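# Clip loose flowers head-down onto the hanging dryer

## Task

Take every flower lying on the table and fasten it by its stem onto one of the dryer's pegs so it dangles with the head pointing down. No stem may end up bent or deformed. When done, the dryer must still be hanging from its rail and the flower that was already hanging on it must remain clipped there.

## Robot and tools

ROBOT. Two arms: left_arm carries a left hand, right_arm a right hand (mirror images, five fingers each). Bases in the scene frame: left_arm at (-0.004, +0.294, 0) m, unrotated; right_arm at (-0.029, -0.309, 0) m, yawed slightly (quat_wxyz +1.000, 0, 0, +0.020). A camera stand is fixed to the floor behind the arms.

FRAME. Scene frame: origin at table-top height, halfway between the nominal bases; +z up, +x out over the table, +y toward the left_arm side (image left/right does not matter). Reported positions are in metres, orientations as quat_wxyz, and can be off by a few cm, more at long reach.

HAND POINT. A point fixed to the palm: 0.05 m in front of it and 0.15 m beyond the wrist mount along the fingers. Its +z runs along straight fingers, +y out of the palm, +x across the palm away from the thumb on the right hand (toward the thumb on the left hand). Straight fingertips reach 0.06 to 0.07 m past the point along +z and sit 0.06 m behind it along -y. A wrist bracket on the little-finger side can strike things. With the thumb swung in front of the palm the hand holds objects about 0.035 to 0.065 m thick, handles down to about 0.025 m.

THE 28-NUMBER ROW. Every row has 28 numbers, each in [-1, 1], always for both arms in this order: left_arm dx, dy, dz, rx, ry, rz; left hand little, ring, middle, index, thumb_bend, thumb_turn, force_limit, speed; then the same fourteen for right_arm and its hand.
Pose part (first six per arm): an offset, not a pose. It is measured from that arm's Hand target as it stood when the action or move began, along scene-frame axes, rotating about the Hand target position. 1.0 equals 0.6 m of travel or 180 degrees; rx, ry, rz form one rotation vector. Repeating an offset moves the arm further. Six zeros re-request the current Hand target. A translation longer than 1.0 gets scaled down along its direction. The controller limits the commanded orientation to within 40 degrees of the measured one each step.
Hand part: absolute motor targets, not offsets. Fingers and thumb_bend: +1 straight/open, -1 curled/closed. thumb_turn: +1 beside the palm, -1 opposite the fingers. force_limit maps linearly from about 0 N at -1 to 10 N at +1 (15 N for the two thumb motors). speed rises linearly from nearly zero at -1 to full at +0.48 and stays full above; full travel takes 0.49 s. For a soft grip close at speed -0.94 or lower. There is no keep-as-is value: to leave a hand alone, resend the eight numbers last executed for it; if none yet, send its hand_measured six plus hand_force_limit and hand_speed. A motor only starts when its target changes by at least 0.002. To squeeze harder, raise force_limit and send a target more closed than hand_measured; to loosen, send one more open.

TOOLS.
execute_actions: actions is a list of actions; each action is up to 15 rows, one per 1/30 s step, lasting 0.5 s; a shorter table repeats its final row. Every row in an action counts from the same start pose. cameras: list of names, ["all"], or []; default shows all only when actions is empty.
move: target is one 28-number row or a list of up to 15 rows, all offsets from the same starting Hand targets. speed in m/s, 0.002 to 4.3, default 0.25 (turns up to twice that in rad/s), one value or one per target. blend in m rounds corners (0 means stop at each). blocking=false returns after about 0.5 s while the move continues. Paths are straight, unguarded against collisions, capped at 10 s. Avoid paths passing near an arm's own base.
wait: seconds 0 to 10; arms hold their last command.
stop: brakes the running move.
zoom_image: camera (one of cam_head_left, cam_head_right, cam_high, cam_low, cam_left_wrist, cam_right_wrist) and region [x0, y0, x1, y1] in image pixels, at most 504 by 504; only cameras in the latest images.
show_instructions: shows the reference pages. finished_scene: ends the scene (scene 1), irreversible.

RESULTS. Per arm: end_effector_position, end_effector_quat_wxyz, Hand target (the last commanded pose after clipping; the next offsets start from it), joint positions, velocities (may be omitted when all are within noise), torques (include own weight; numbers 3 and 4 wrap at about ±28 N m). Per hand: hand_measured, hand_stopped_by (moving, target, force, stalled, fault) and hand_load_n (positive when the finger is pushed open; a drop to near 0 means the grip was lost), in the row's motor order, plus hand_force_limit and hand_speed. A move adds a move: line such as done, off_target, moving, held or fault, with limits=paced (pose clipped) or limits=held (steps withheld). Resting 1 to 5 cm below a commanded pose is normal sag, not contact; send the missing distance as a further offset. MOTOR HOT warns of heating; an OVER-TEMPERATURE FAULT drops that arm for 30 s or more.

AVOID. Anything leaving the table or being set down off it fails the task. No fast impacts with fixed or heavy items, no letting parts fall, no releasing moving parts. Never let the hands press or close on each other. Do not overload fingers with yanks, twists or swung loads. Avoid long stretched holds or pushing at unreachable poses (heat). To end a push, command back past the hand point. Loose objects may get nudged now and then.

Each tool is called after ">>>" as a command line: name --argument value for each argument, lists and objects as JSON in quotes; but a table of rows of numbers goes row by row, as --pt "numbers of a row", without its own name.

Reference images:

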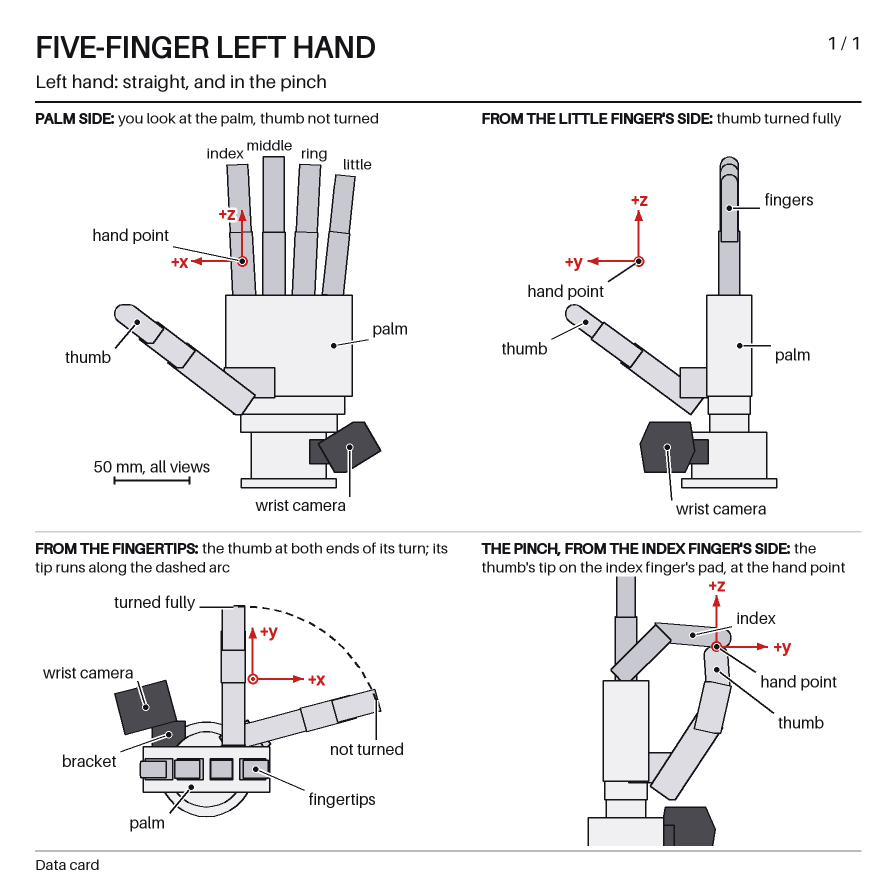

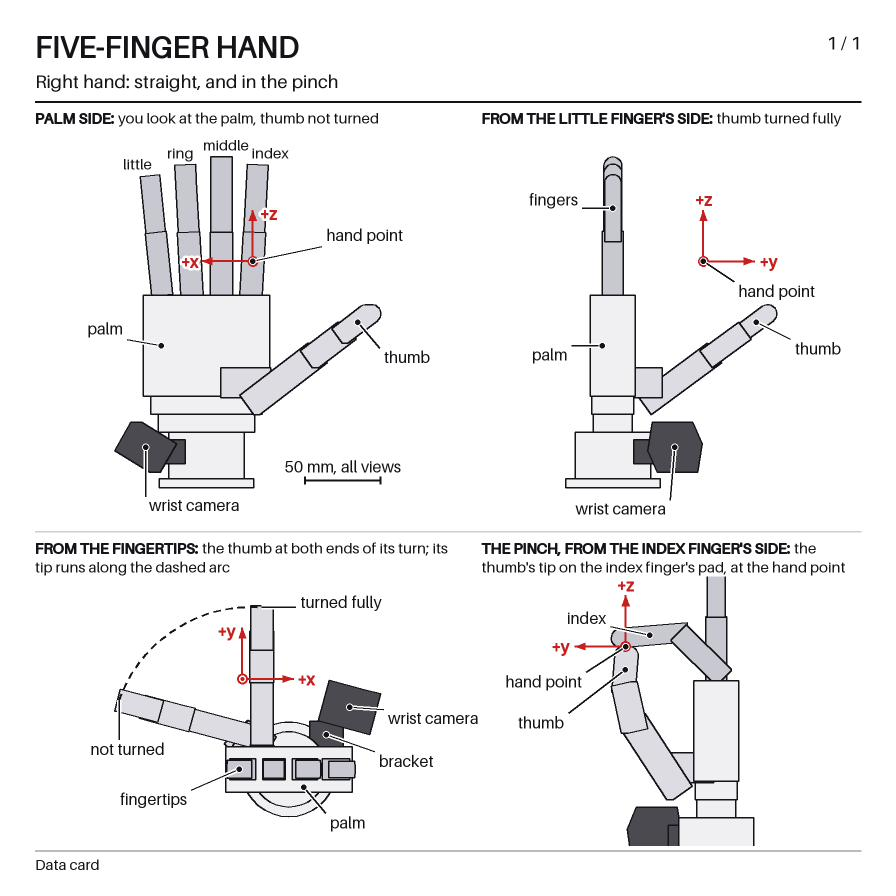

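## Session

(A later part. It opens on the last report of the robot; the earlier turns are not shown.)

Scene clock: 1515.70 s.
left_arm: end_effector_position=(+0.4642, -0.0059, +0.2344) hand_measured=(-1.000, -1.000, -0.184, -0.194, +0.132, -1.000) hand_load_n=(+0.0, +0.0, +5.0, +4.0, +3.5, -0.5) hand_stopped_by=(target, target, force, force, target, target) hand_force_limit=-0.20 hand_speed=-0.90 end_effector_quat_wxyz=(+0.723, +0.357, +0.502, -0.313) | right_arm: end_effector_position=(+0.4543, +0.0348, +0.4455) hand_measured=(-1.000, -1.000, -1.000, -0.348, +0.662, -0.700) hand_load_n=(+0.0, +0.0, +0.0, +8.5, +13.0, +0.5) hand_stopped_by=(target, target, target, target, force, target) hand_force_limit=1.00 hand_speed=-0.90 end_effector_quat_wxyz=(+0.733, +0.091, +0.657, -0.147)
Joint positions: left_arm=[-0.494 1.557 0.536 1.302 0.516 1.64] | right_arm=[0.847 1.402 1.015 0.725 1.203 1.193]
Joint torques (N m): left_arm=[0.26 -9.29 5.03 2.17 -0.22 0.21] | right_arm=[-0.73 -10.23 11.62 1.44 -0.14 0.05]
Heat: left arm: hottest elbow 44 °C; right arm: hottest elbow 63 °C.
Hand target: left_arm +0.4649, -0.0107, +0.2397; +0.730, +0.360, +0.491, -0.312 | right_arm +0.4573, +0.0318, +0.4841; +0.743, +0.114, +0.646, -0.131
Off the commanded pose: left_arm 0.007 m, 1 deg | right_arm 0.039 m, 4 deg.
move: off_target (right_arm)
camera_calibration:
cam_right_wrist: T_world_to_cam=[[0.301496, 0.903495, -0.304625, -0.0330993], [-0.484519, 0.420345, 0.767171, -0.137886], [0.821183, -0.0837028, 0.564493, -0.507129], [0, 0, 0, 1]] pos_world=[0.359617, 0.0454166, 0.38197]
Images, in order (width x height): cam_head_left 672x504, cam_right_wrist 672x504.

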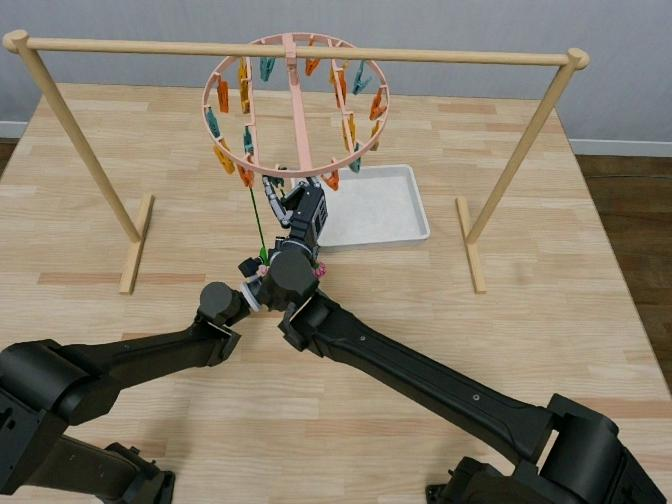

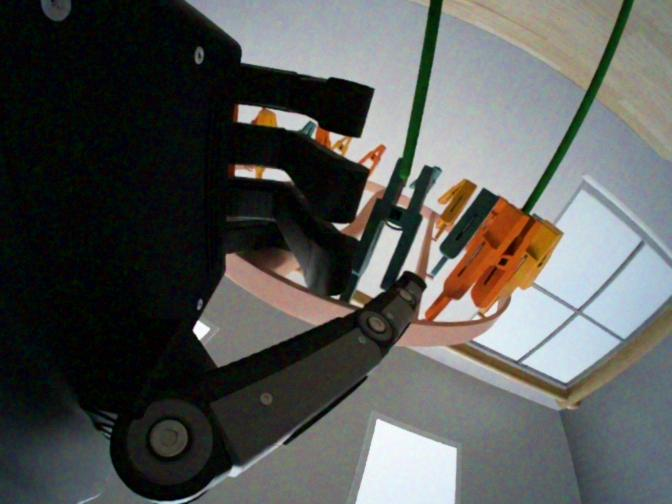

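>>> move --target '[0.0287,0.0105,0.0417,0,0,0,-1,-1,-0.5,-0.5,0.13,-1,-0.2,-0.9,0,0,0,0,0,0,-1,-1,-1,-0.35,0.62,-0.7,1.0,-0.9]' --speed 0.03 --cameras '["cam_right_wrist","cam_head_left"]'

>>> zoom_image --camera "cam_right_wrist" --region '[360, 110, 460, 210]'

>>> zoom_image --camera "cam_head_left" --region '[260, 170, 310, 220]'

Scene clock: 1554.37 s.
left_arm: end_effector_position=(+0.4706, -0.0035, +0.2334) hand_measured=(-1.000, -1.000, -0.184, -0.194, +0.132, -1.000) hand_load_n=(+0.0, +0.0, +5.0, +4.0, +3.0, -0.5) hand_stopped_by=(target, target, force, force, target, target) hand_force_limit=-0.20 hand_speed=-0.90 end_effector_quat_wxyz=(+0.711, +0.364, +0.512, -0.315) | right_arm: end_effector_position=(+0.4543, +0.0348, +0.4455) hand_measured=(-1.000, -1.000, -1.000, -0.348, +0.662, -0.700) hand_load_n=(+0.0, -0.5, +0.0, +9.0, +13.0, +0.5) hand_stopped_by=(target, target, target, target, force, target) hand_force_limit=1.00 hand_speed=-0.90 end_effector_quat_wxyz=(+0.733, +0.091, +0.657, -0.147)
Joint positions: left_arm=[-0.473 1.538 0.551 1.235 0.548 1.64] | right_arm=[0.847 1.402 1.015 0.725 1.203 1.193]
Joint torques (N m): left_arm=[1.55 -12.1 7.43 1.02 -0.04 0.08] | right_arm=[-0.62 -10.58 11.48 1.35 -0.13 0.09]
Heat: left arm: hottest elbow 43 °C; right arm: hottest elbow 63 °C.
Hand target: left_arm +0.4821, -0.0046, +0.2646; +0.729, +0.360, +0.491, -0.312 | right_arm +0.4573, +0.0318, +0.4841; +0.743, +0.114, +0.646, -0.131
Off the commanded pose: left_arm 0.033 m, 3 deg | right_arm 0.039 m, 4 deg.
move: off_target (left_arm, right_arm)
camera_calibration:
cam_right_wrist: T_world_to_cam=[[0.301496, 0.903495, -0.304625, -0.0330993], [-0.484519, 0.420345, 0.767171, -0.137886], [0.821183, -0.0837028, 0.564493, -0.507129], [0, 0, 0, 1]] pos_world=[0.359617, 0.0454166, 0.38197]
Images, in order (width x height): cam_head_left 672x504, cam_right_wrist 672x504.

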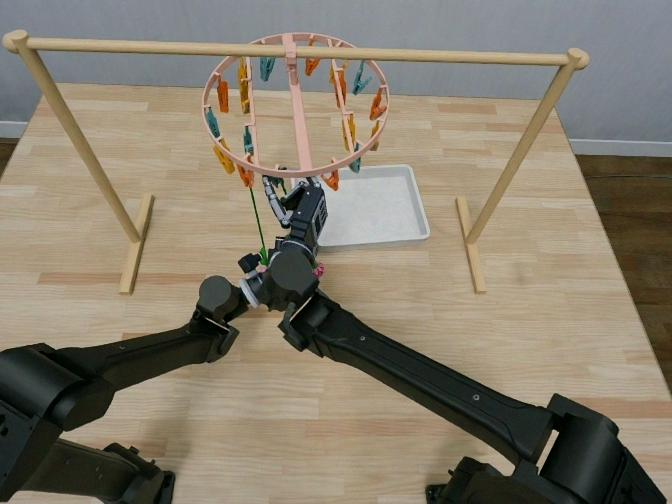

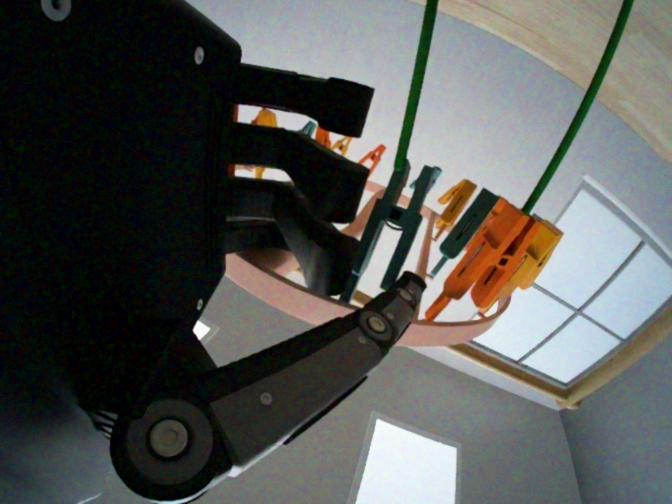

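Scaled by 5.040 from the camera's 672x504 image, which has a finer 960x720 frame.

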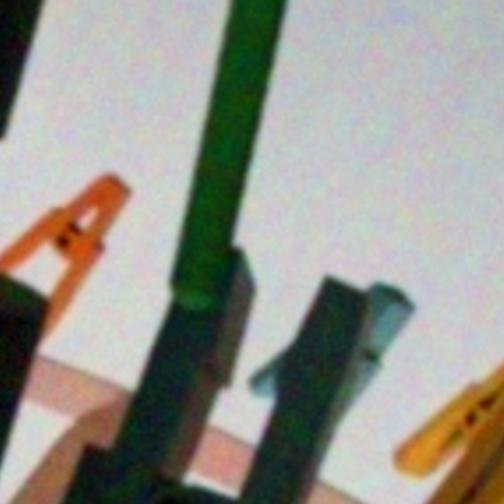

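Scaled by 10.080 from the camera's 672x504 image, which has a finer 960x720 frame.

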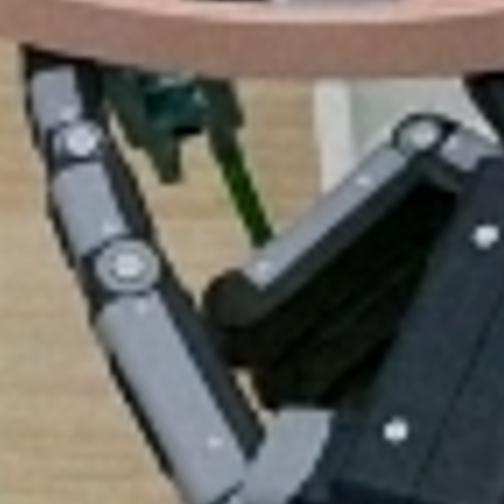

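>>> move --target '[-0.0285,-0.0023,-0.0827,0,0,0,-1,-1,-0.5,-0.5,0.13,-1,-0.2,-0.9,0,0,0,0,0,0,-1,-1,-1,-0.35,0.62,-0.7,1.0,-0.9]' --speed 0.04 --cameras '["cam_right_wrist"]'

Scene clock: 1570.43 s.
left_arm: end_effector_position=(+0.4679, -0.0026, +0.2155) hand_measured=(-1.000, -1.000, -0.184, -0.194, +0.132, -1.000) hand_load_n=(+0.0, +0.0, +5.5, +4.0, +3.0, -0.5) hand_stopped_by=(target, target, force, force, target, target) hand_force_limit=-0.20 hand_speed=-0.90 end_effector_quat_wxyz=(+0.727, +0.358, +0.496, -0.311) | right_arm: end_effector_position=(+0.4543, +0.0348, +0.4455) hand_measured=(-1.000, -1.000, -1.000, -0.348, +0.662, -0.700) hand_load_n=(+0.0, +0.0, +0.0, +8.5, +13.0, +0.5) hand_stopped_by=(target, target, target, target, force, target) hand_force_limit=1.00 hand_speed=-0.90 end_effector_quat_wxyz=(+0.733, +0.091, +0.657, -0.147)
Joint positions: left_arm=[-0.481 1.64 0.533 1.402 0.528 1.64] | right_arm=[0.847 1.402 1.015 0.725 1.203 1.193]
Joint torques (N m): left_arm=[0.26 -9.82 3.67 2.11 -0.23 0.17] | right_arm=[-1.14 -9.23 11.66 1.48 -0.14 0.03]
Heat: left arm: hottest elbow 44 °C; right arm: hottest elbow 63 °C.
Hand target: left_arm +0.4650, -0.0059, +0.2149; +0.729, +0.360, +0.491, -0.312 | right_arm +0.4573, +0.0318, +0.4841; +0.743, +0.114, +0.646, -0.131
Off the commanded pose: left_arm 0.004 m, 1 deg | right_arm 0.039 m, 4 deg.
move: off_target (right_arm)
camera_calibration:
cam_right_wrist: T_world_to_cam=[[0.301496, 0.903495, -0.304625, -0.0330993], [-0.484519, 0.420345, 0.767171, -0.137886], [0.821183, -0.0837028, 0.564493, -0.507129], [0, 0, 0, 1]] pos_world=[0.359617, 0.0454166, 0.38197]
Images, in order (width x height): cam_right_wrist 672x504.

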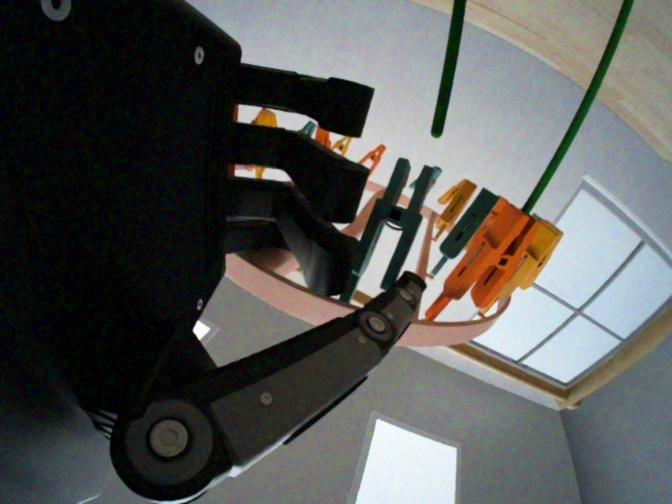

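>>> move --target '[0.005,-0.0117,0.0735,0,0,0,-1,-1,-0.5,-0.5,0.13,-1,-0.2,-0.9,0,0,0,0,0,0,-1,-1,-1,-0.35,0.62,-0.7,1.0,-0.9]' --speed 0.05 --cameras '["cam_right_wrist","cam_head_left"]'

>>> zoom_image --camera "cam_right_wrist" --region '[360, 110, 460, 210]'

>>> zoom_image --camera "cam_head_left" --region '[260, 170, 310, 220]'

Scene clock: 1583.83 s.
left_arm: end_effector_position=(+0.4634, -0.0056, +0.2309) hand_measured=(-1.000, -1.000, -0.184, -0.194, +0.132, -1.000) hand_load_n=(+0.0, +0.0, +5.0, +4.5, +3.5, +0.0) hand_stopped_by=(target, target, force, force, target, target) hand_force_limit=-0.20 hand_speed=-0.90 end_effector_quat_wxyz=(+0.713, +0.358, +0.514, -0.314) | right_arm: end_effector_position=(+0.4543, +0.0348, +0.4455) hand_measured=(-1.000, -1.000, -1.000, -0.348, +0.662, -0.700) hand_load_n=(+0.0, +0.0, +0.0, +8.5, +13.0, +1.0) hand_stopped_by=(target, target, target, target, force, target) hand_force_limit=1.00 hand_speed=-0.90 end_effector_quat_wxyz=(+0.733, +0.091, +0.657, -0.147)
Joint positions: left_arm=[-0.494 1.535 0.533 1.252 0.515 1.64] | right_arm=[0.847 1.402 1.015 0.725 1.203 1.193]
Joint torques (N m): left_arm=[0.21 -11.99 6.79 1.07 -0.2 0.21] | right_arm=[-1.08 -9.7 11.55 1.81 -0.11 0.06]
Heat: left arm: hottest elbow 43 °C; right arm: hottest elbow 64 °C.
Hand target: left_arm +0.4680, -0.0129, +0.2591; +0.729, +0.360, +0.491, -0.312 | right_arm +0.4573, +0.0318, +0.4841; +0.743, +0.114, +0.646, -0.131
Off the commanded pose: left_arm 0.029 m, 3 deg | right_arm 0.039 m, 4 deg.
move: off_target (left_arm, right_arm)
camera_calibration:
cam_right_wrist: T_world_to_cam=[[0.301496, 0.903495, -0.304625, -0.0330993], [-0.484519, 0.420345, 0.767171, -0.137886], [0.821183, -0.0837028, 0.564493, -0.507129], [0, 0, 0, 1]] pos_world=[0.359617, 0.0454166, 0.38197]
Images, in order (width x height): cam_head_left 672x504, cam_right_wrist 672x504.

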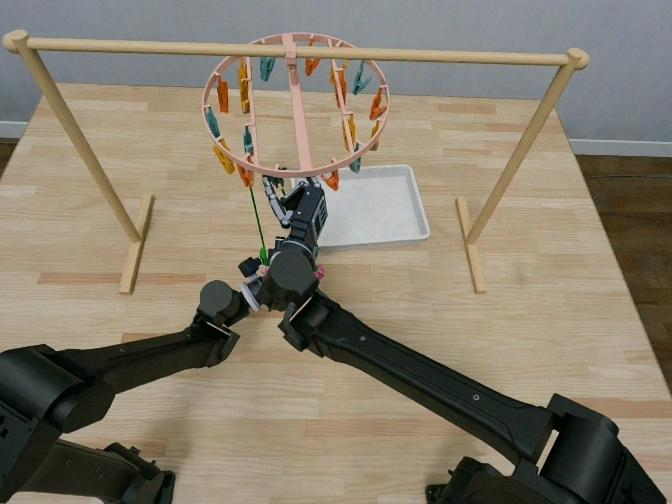

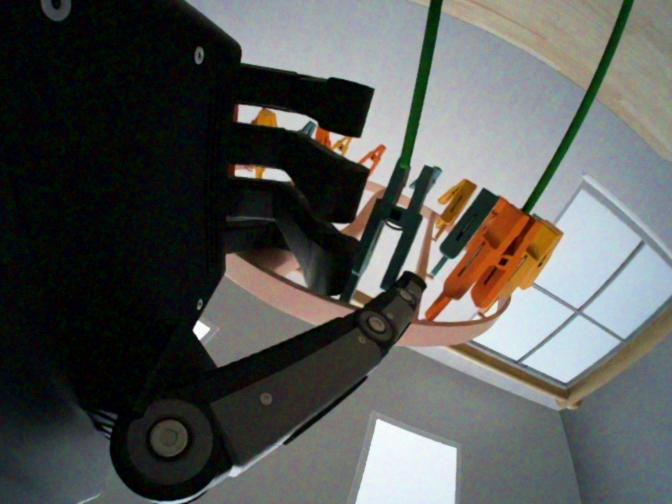

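Scaled by 5.040 from the camera's 672x504 image, which has a finer 960x720 frame.

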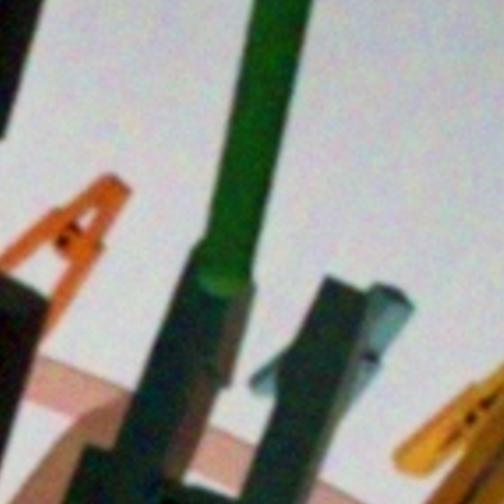

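Scaled by 10.080 from the camera's 672x504 image, which has a finer 960x720 frame.

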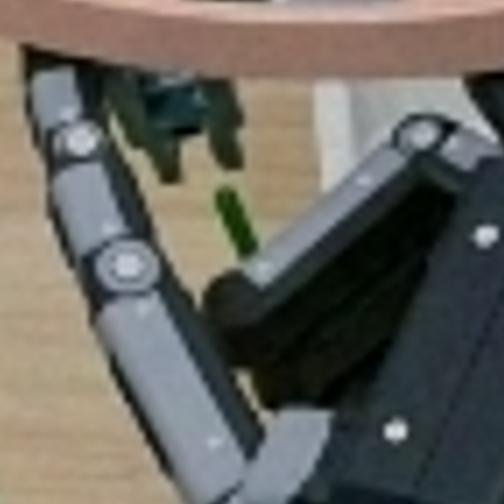

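>>> move --target '[0,0.0217,0,0,0,0,-1,-1,-0.5,-0.5,0.13,-1,-0.2,-0.9,0,0,0,0,0,0,-1,-1,-1,-0.35,0.62,-0.7,1.0,-0.9]' --speed 0.03 --cameras '["cam_right_wrist","cam_head_left"]'

>>> zoom_image --camera "cam_right_wrist" --region '[360, 110, 460, 210]'

>>> zoom_image --camera "cam_head_left" --region '[260, 170, 310, 220]'

Scene clock: 1595.93 s.
left_arm: end_effector_position=(+0.4636, -0.0022, +0.2355) hand_measured=(-1.000, -1.000, -0.184, -0.194, +0.132, -1.000) hand_load_n=(+0.0, +0.0, +5.0, +4.0, +3.0, +0.0) hand_stopped_by=(target, target, force, force, target, target) hand_force_limit=-0.20 hand_speed=-0.90 end_effector_quat_wxyz=(+0.714, +0.363, +0.509, -0.315) | right_arm: end_effector_position=(+0.4543, +0.0348, +0.4455) hand_measured=(-1.000, -1.000, -1.000, -0.348, +0.662, -0.700) hand_load_n=(+0.0, +0.0, +0.0, +9.0, +13.0, +0.5) hand_stopped_by=(target, target, target, target, force, target) hand_force_limit=1.00 hand_speed=-0.90 end_effector_quat_wxyz=(+0.733, +0.091, +0.657, -0.147)
Joint positions: left_arm=[-0.479 1.526 0.533 1.252 0.541 1.64] | right_arm=[0.847 1.402 1.015 0.725 1.203 1.193]
Joint torques (N m): left_arm=[1.49 -11.99 5.79 1.44 -0.03 0.11] | right_arm=[-1.03 -9.23 11.48 1.61 -0.16 0]
Heat: left arm: hottest elbow 43 °C; right arm: hottest elbow 64 °C.
Hand target: left_arm +0.4680, +0.0001, +0.2591; +0.729, +0.360, +0.491, -0.312 | right_arm +0.4573, +0.0318, +0.4841; +0.743, +0.114, +0.646, -0.131
Off the commanded pose: left_arm 0.024 m, 3 deg | right_arm 0.039 m, 4 deg.
move: off_target (left_arm, right_arm)
camera_calibration:
cam_right_wrist: T_world_to_cam=[[0.301496, 0.903495, -0.304625, -0.0330993], [-0.484519, 0.420345, 0.767171, -0.137886], [0.821183, -0.0837028, 0.564493, -0.507129], [0, 0, 0, 1]] pos_world=[0.359617, 0.0454166, 0.38197]
Images, in order (width x height): cam_head_left 672x504, cam_right_wrist 672x504.

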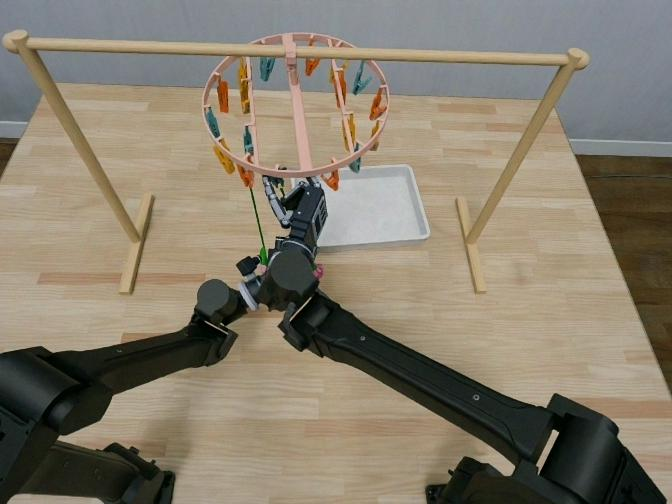

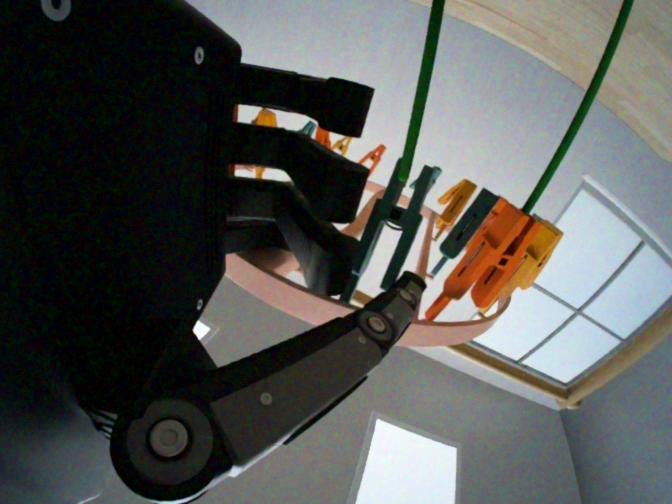

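Scaled by 5.040 from the camera's 672x504 image, which has a finer 960x720 frame.

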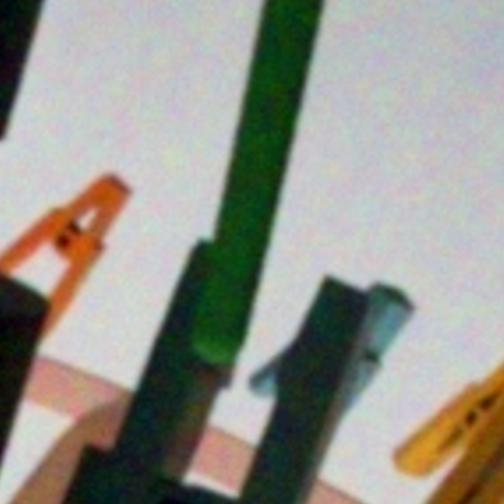

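Scaled by 10.080 from the camera's 672x504 image, which has a finer 960x720 frame.

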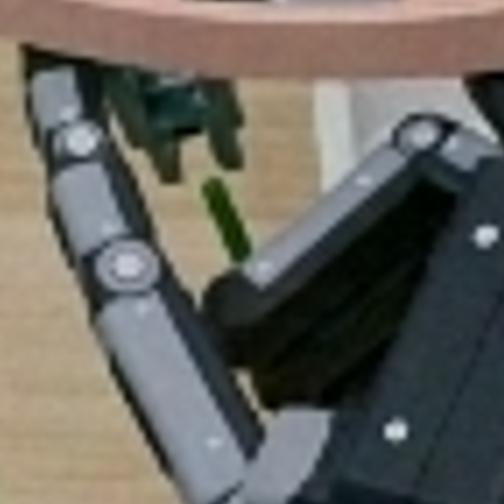

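>>> move --target '[0.0184,-0.0115,-0.0047,0,0,0,-1,-1,-0.5,-0.5,0.13,-1,-0.2,-0.9,0,0,0,0,0,0,-1,-1,-1,-0.35,0.62,-0.7,1.0,-0.9]' --speed 0.03 --cameras '["cam_right_wrist","cam_head_left"]'

>>> zoom_image --camera "cam_right_wrist" --region '[360, 110, 460, 210]'

>>> zoom_image --camera "cam_head_left" --region '[260, 170, 310, 220]'

Scene clock: 1608.13 s.
left_arm: end_effector_position=(+0.4657, -0.0031, +0.2395) hand_measured=(-1.000, -1.000, -0.184, -0.194, +0.132, -1.000) hand_load_n=(+0.0, +0.0, +5.0, +4.0, +3.0, -0.5) hand_stopped_by=(target, target, force, force, target, target) hand_force_limit=-0.20 hand_speed=-0.90 end_effector_quat_wxyz=(+0.717, +0.363, +0.505, -0.315) | right_arm: end_effector_position=(+0.4543, +0.0348, +0.4455) hand_measured=(-1.000, -1.000, -1.000, -0.348, +0.662, -0.700) hand_load_n=(+0.0, +0.0, +0.0, +9.0, +13.0, +0.5) hand_stopped_by=(target, target, target, target, force, target) hand_force_limit=1.00 hand_speed=-0.90 end_effector_quat_wxyz=(+0.733, +0.091, +0.657, -0.147)
Joint positions: left_arm=[-0.479 1.526 0.541 1.252 0.542 1.64] | right_arm=[0.847 1.402 1.015 0.725 1.203 1.193]
Joint torques (N m): left_arm=[1.32 -9.05 7.45 1.58 -0.16 0.11] | right_arm=[-1.38 -9.64 11.43 1.62 -0.11 0.07]
Heat: left arm: hottest elbow 43 °C; right arm: hottest elbow 64 °C.
Hand target: left_arm +0.4791, -0.0067, +0.2562; +0.729, +0.360, +0.491, -0.312 | right_arm +0.4573, +0.0318, +0.4841; +0.743, +0.114, +0.646, -0.131
Off the commanded pose: left_arm 0.022 m, 2 deg | right_arm 0.039 m, 4 deg.
move: off_target (left_arm, right_arm)
camera_calibration:
cam_right_wrist: T_world_to_cam=[[0.301496, 0.903495, -0.304625, -0.0330993], [-0.484519, 0.420345, 0.767171, -0.137886], [0.821183, -0.0837028, 0.564493, -0.507129], [0, 0, 0, 1]] pos_world=[0.359617, 0.0454166, 0.38197]
Images, in order (width x height): cam_head_left 672x504, cam_right_wrist 672x504.

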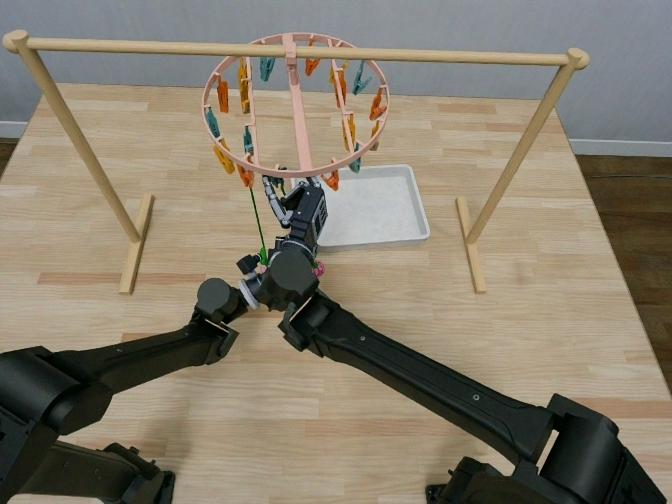

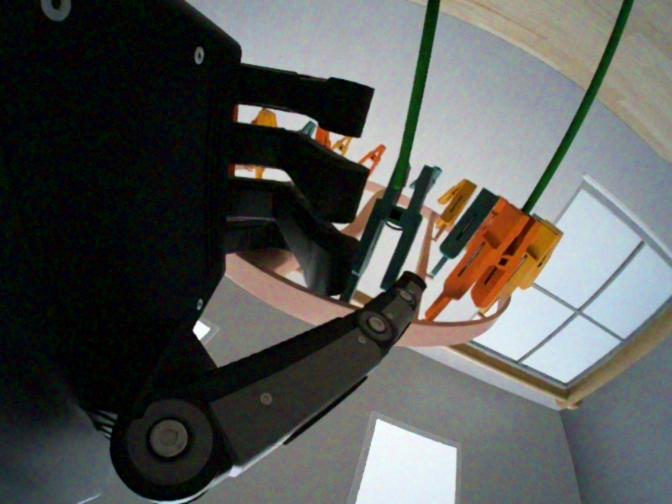

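Scaled by 5.040 from the camera's 672x504 image, which has a finer 960x720 frame.

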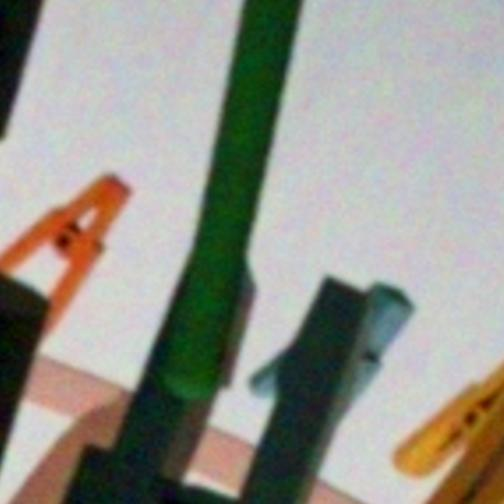

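Scaled by 10.080 from the camera's 672x504 image, which has a finer 960x720 frame.

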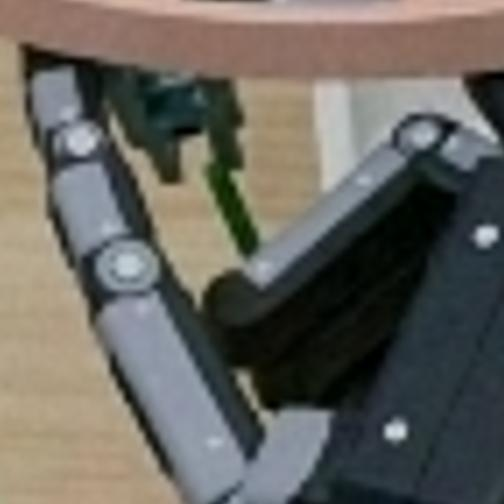

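>>> move --target '[0,0,0,-0.015,-0.009,0,-1,-1,-0.5,-0.5,0.13,-1,-0.2,-0.9,0,0,0,0,0,0,-1,-1,-1,-0.35,0.62,-0.7,1.0,-0.9]' --speed 0.03 --cameras '["cam_right_wrist","cam_head_left"]'

>>> zoom_image --camera "cam_right_wrist" --region '[360, 110, 460, 210]'

>>> zoom_image --camera "cam_head_left" --region '[260, 170, 310, 220]'

Scene clock: 1631.83 s.
left_arm: end_effector_position=(+0.4673, -0.0021, +0.2377) hand_measured=(-1.000, -1.000, -0.184, -0.194, +0.132, -1.000) hand_load_n=(+0.0, +0.0, +5.0, +4.5, +3.0, +0.0) hand_stopped_by=(target, target, force, force, target, target) hand_force_limit=-0.20 hand_speed=-0.90 end_effector_quat_wxyz=(+0.730, +0.353, +0.491, -0.317) | right_arm: end_effector_position=(+0.4543, +0.0348, +0.4455) hand_measured=(-1.000, -1.000, -1.000, -0.348, +0.662, -0.700) hand_load_n=(+0.0, +0.0, +0.0, +9.0, +13.0, +0.5) hand_stopped_by=(target, target, target, target, force, target) hand_force_limit=1.00 hand_speed=-0.90 end_effector_quat_wxyz=(+0.733, +0.091, +0.657, -0.147)
Joint positions: left_arm=[-0.479 1.579 0.541 1.354 0.531 1.62] | right_arm=[0.847 1.402 1.015 0.725 1.203 1.193]
Joint torques (N m): left_arm=[1.08 -9.41 7.12 2.1 -0.24 0.02] | right_arm=[-1.44 -10.64 11.45 1.66 -0.12 0.05]
Heat: left arm: hottest elbow 44 °C; right arm: hottest elbow 64 °C.
Hand target: left_arm +0.4791, -0.0067, +0.2562; +0.745, +0.347, +0.473, -0.318 | right_arm +0.4573, +0.0318, +0.4841; +0.743, +0.114, +0.646, -0.131
Off the commanded pose: left_arm 0.022 m, 3 deg | right_arm 0.039 m, 4 deg.
move: off_target (left_arm, right_arm)
camera_calibration:
cam_right_wrist: T_world_to_cam=[[0.301496, 0.903495, -0.304625, -0.0330993], [-0.484519, 0.420345, 0.767171, -0.137886], [0.821183, -0.0837028, 0.564493, -0.507129], [0, 0, 0, 1]] pos_world=[0.359617, 0.0454166, 0.38197]
Images, in order (width x height): cam_head_left 672x504, cam_right_wrist 672x504.

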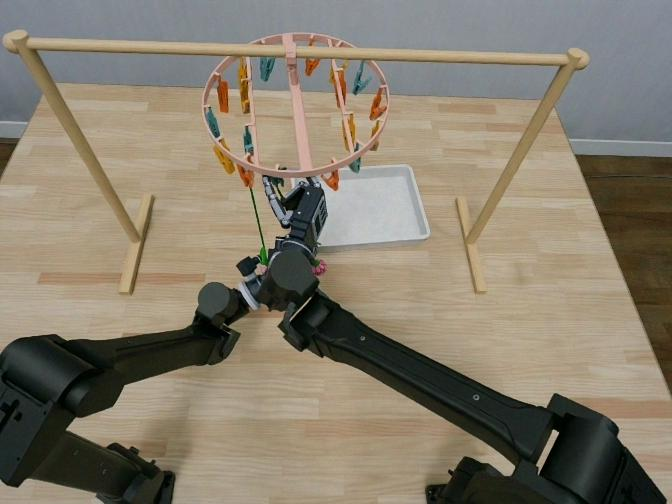

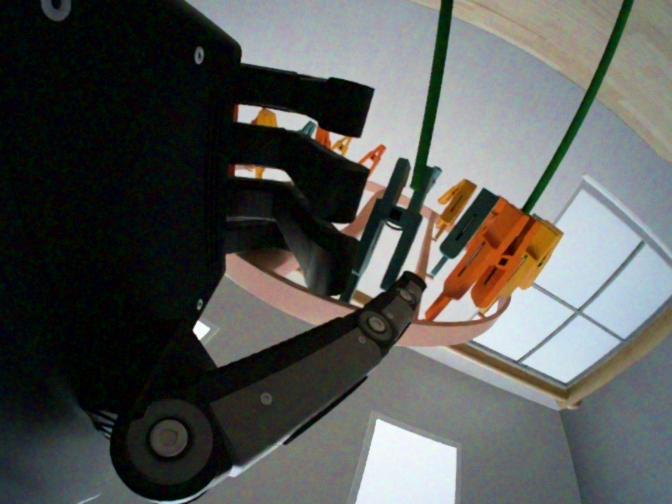

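Scaled by 5.040 from the camera's 672x504 image, which has a finer 960x720 frame.

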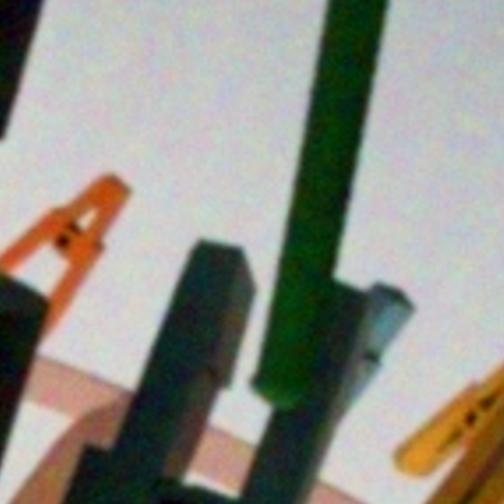

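Scaled by 10.080 from the camera's 672x504 image, which has a finer 960x720 frame.

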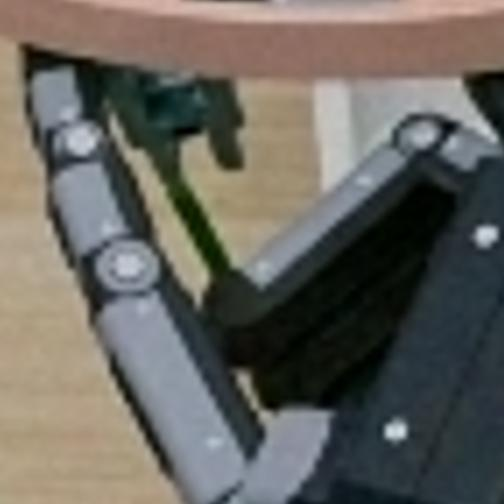

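>>> move --target '[0.0099,-0.0062,0.0017,0,0,0,-1,-1,-0.5,-0.5,0.13,-1,-0.2,-0.9,0,0,0,0,0,0,-1,-1,-1,-0.35,0.62,-0.7,1.0,-0.9]' --speed 0.02 --cameras '["cam_right_wrist","cam_head_left"]'

>>> zoom_image --camera "cam_right_wrist" --region '[360, 110, 460, 210]'

>>> zoom_image --camera "cam_head_left" --region '[260, 170, 310, 220]'

Scene clock: 1652.13 s.
left_arm: end_effector_position=(+0.4737, -0.0051, +0.2420) hand_measured=(-1.000, -1.000, -0.184, -0.194, +0.132, -1.000) hand_load_n=(+0.0, +0.0, +5.0, +4.0, +3.0, +0.0) hand_stopped_by=(target, target, force, force, target, target) hand_force_limit=-0.20 hand_speed=-0.90 end_effector_quat_wxyz=(+0.734, +0.352, +0.487, -0.317) | right_arm: end_effector_position=(+0.4543, +0.0348, +0.4455) hand_measured=(-1.000, -1.000, -1.000, -0.348, +0.662, -0.700) hand_load_n=(+0.0, +0.0, +0.0, +8.5, +13.0, +0.5) hand_stopped_by=(target, target, target, target, force, target) hand_force_limit=1.00 hand_speed=-0.90 end_effector_quat_wxyz=(+0.733, +0.091, +0.657, -0.147)
Joint positions: left_arm=[-0.479 1.59 0.563 1.354 0.529 1.619] | right_arm=[0.847 1.402 1.015 0.725 1.203 1.193]
Joint torques (N m): left_arm=[0.91 -9.58 7.08 1.69 -0.25 0.02] | right_arm=[-1.55 -9.82 11.51 1.57 -0.15 0.04]
Heat: left arm: hottest elbow 45 °C; right arm: hottest elbow 64 °C.
Hand target: left_arm +0.4850, -0.0104, +0.2572; +0.745, +0.347, +0.473, -0.318 | right_arm +0.4573, +0.0318, +0.4841; +0.743, +0.114, +0.646, -0.131
Off the commanded pose: left_arm 0.020 m, 2 deg | right_arm 0.039 m, 4 deg.
move: off_target (left_arm, right_arm)
camera_calibration:
cam_right_wrist: T_world_to_cam=[[0.301496, 0.903495, -0.304625, -0.0330993], [-0.484519, 0.420345, 0.767171, -0.137886], [0.821183, -0.0837028, 0.564493, -0.507129], [0, 0, 0, 1]] pos_world=[0.359617, 0.0454166, 0.38197]
Images, in order (width x height): cam_head_left 672x504, cam_right_wrist 672x504.

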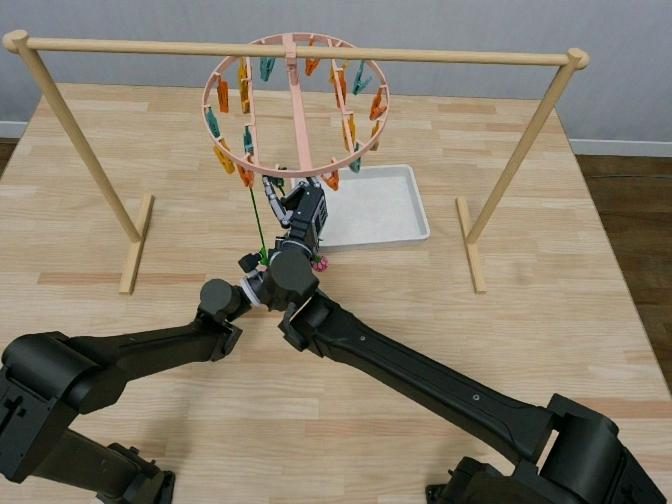

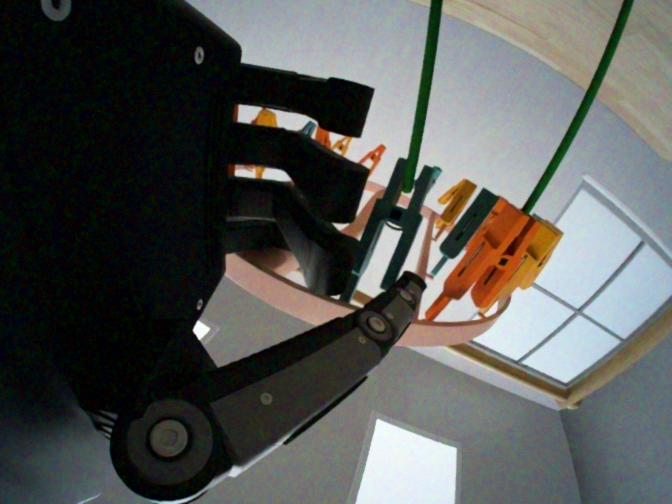

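Scaled by 5.040 from the camera's 672x504 image, which has a finer 960x720 frame.

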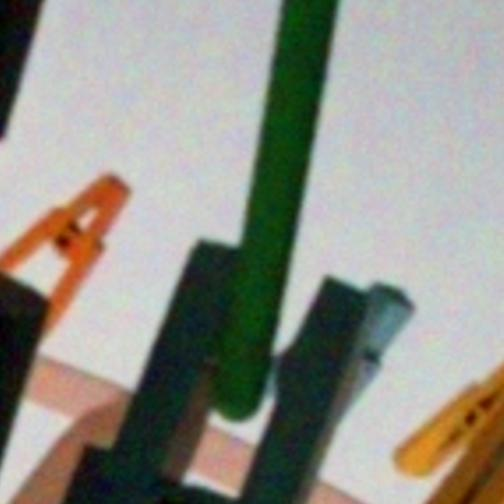

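Scaled by 10.080 from the camera's 672x504 image, which has a finer 960x720 frame.

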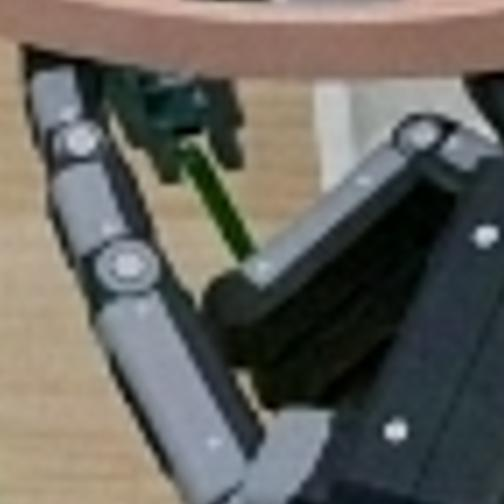

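>>> zoom_image --camera "cam_right_wrist" --region '[385, 150, 445, 210]'

>>> zoom_image --camera "cam_head_left" --region '[265, 175, 295, 205]'

Scaled by 8.400 from the camera's 672x504 image, which has a finer 960x720 frame.

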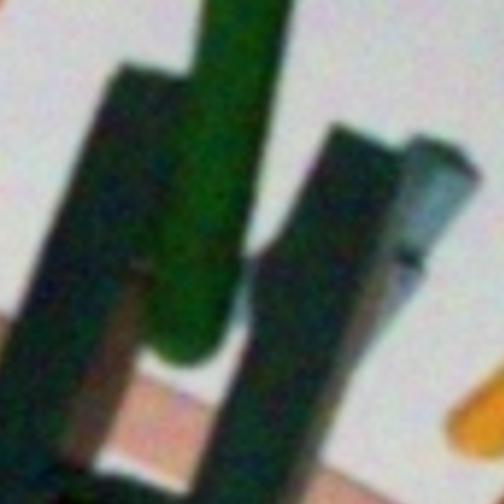

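Scaled by 16.800 from the camera's 672x504 image, which has a finer 960x720 frame.

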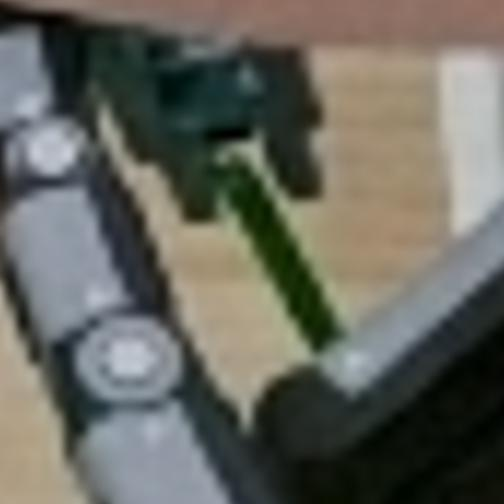

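>>> move --target '[0.0062,0.0093,0,0,0,0,-1,-1,-0.5,-0.5,0.13,-1,-0.2,-0.9,0,0,0,0,0,0,-1,-1,-1,-0.35,0.62,-0.7,1.0,-0.9]' --speed 0.02 --cameras '["cam_right_wrist","cam_head_left"]'

>>> zoom_image --camera "cam_right_wrist" --region '[385, 150, 445, 210]'

>>> zoom_image --camera "cam_head_left" --region '[265, 175, 295, 205]'

Scene clock: 1676.30 s.
left_arm: end_effector_position=(+0.4754, -0.0024, +0.2403) hand_measured=(-1.000, -1.000, -0.184, -0.194, +0.132, -1.000) hand_load_n=(+0.0, +0.0, +5.0, +4.0, +3.0, +0.0) hand_stopped_by=(target, target, force, force, target, target) hand_force_limit=-0.20 hand_speed=-0.90 end_effector_quat_wxyz=(+0.732, +0.353, +0.489, -0.318) | right_arm: end_effector_position=(+0.4543, +0.0348, +0.4455) hand_measured=(-1.000, -1.000, -1.000, -0.348, +0.662, -0.700) hand_load_n=(+0.0, +0.0, +0.0, +9.0, +13.0, +0.5) hand_stopped_by=(target, target, target, target, force, target) hand_force_limit=1.00 hand_speed=-0.90 end_effector_quat_wxyz=(+0.733, +0.091, +0.657, -0.147)
Joint positions: left_arm=[-0.468 1.592 0.563 1.354 0.542 1.613] | right_arm=[0.847 1.402 1.015 0.725 1.203 1.193]
Joint torques (N m): left_arm=[1.49 -9.58 7.19 1.84 -0.1 0.03] | right_arm=[-0.97 -9.7 11.51 1.54 -0.12 0.06]
Heat: left arm: hottest elbow 46 °C; right arm: hottest elbow 64 °C.
Hand target: left_arm +0.4887, -0.0048, +0.2572; +0.745, +0.347, +0.473, -0.318 | right_arm +0.4573, +0.0318, +0.4841; +0.743, +0.114, +0.646, -0.131
Off the commanded pose: left_arm 0.022 m, 2 deg | right_arm 0.039 m, 4 deg.
move: off_target (left_arm, right_arm)
camera_calibration:
cam_right_wrist: T_world_to_cam=[[0.301496, 0.903495, -0.304625, -0.0330993], [-0.484519, 0.420345, 0.767171, -0.137886], [0.821183, -0.0837028, 0.564493, -0.507129], [0, 0, 0, 1]] pos_world=[0.359617, 0.0454166, 0.38197]
Images, in order (width x height): cam_head_left 672x504, cam_right_wrist 672x504.

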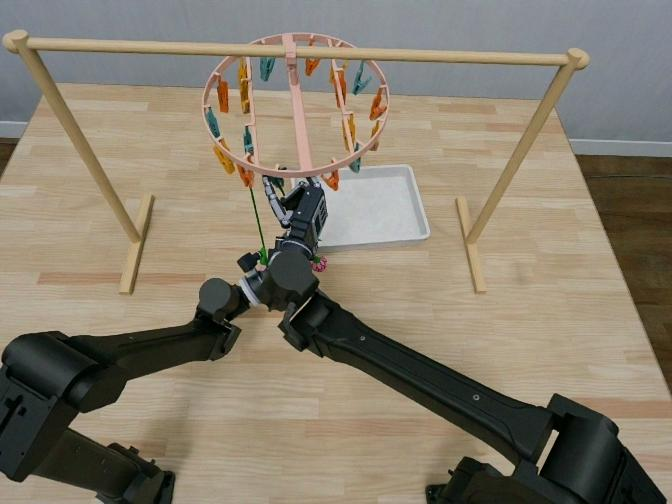

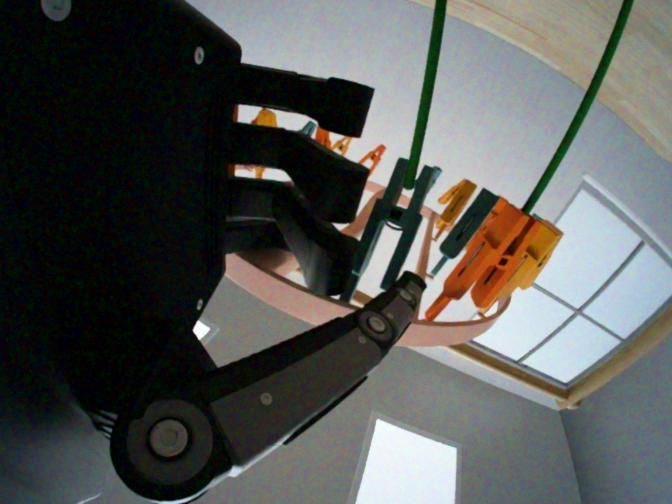

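Scaled by 8.400 from the camera's 672x504 image, which has a finer 960x720 frame.

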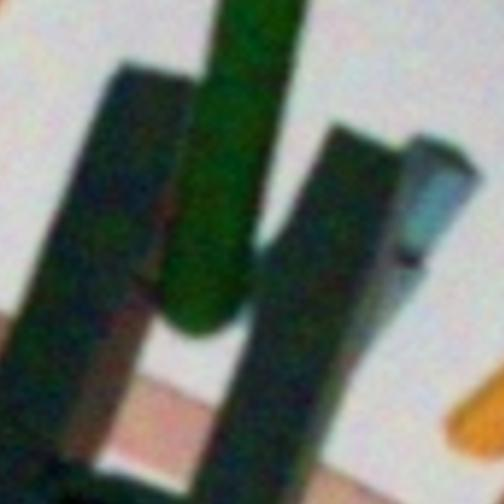

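Scaled by 16.800 from the camera's 672x504 image, which has a finer 960x720 frame.

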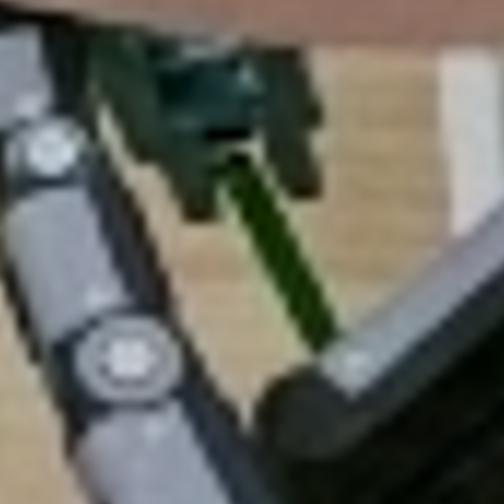

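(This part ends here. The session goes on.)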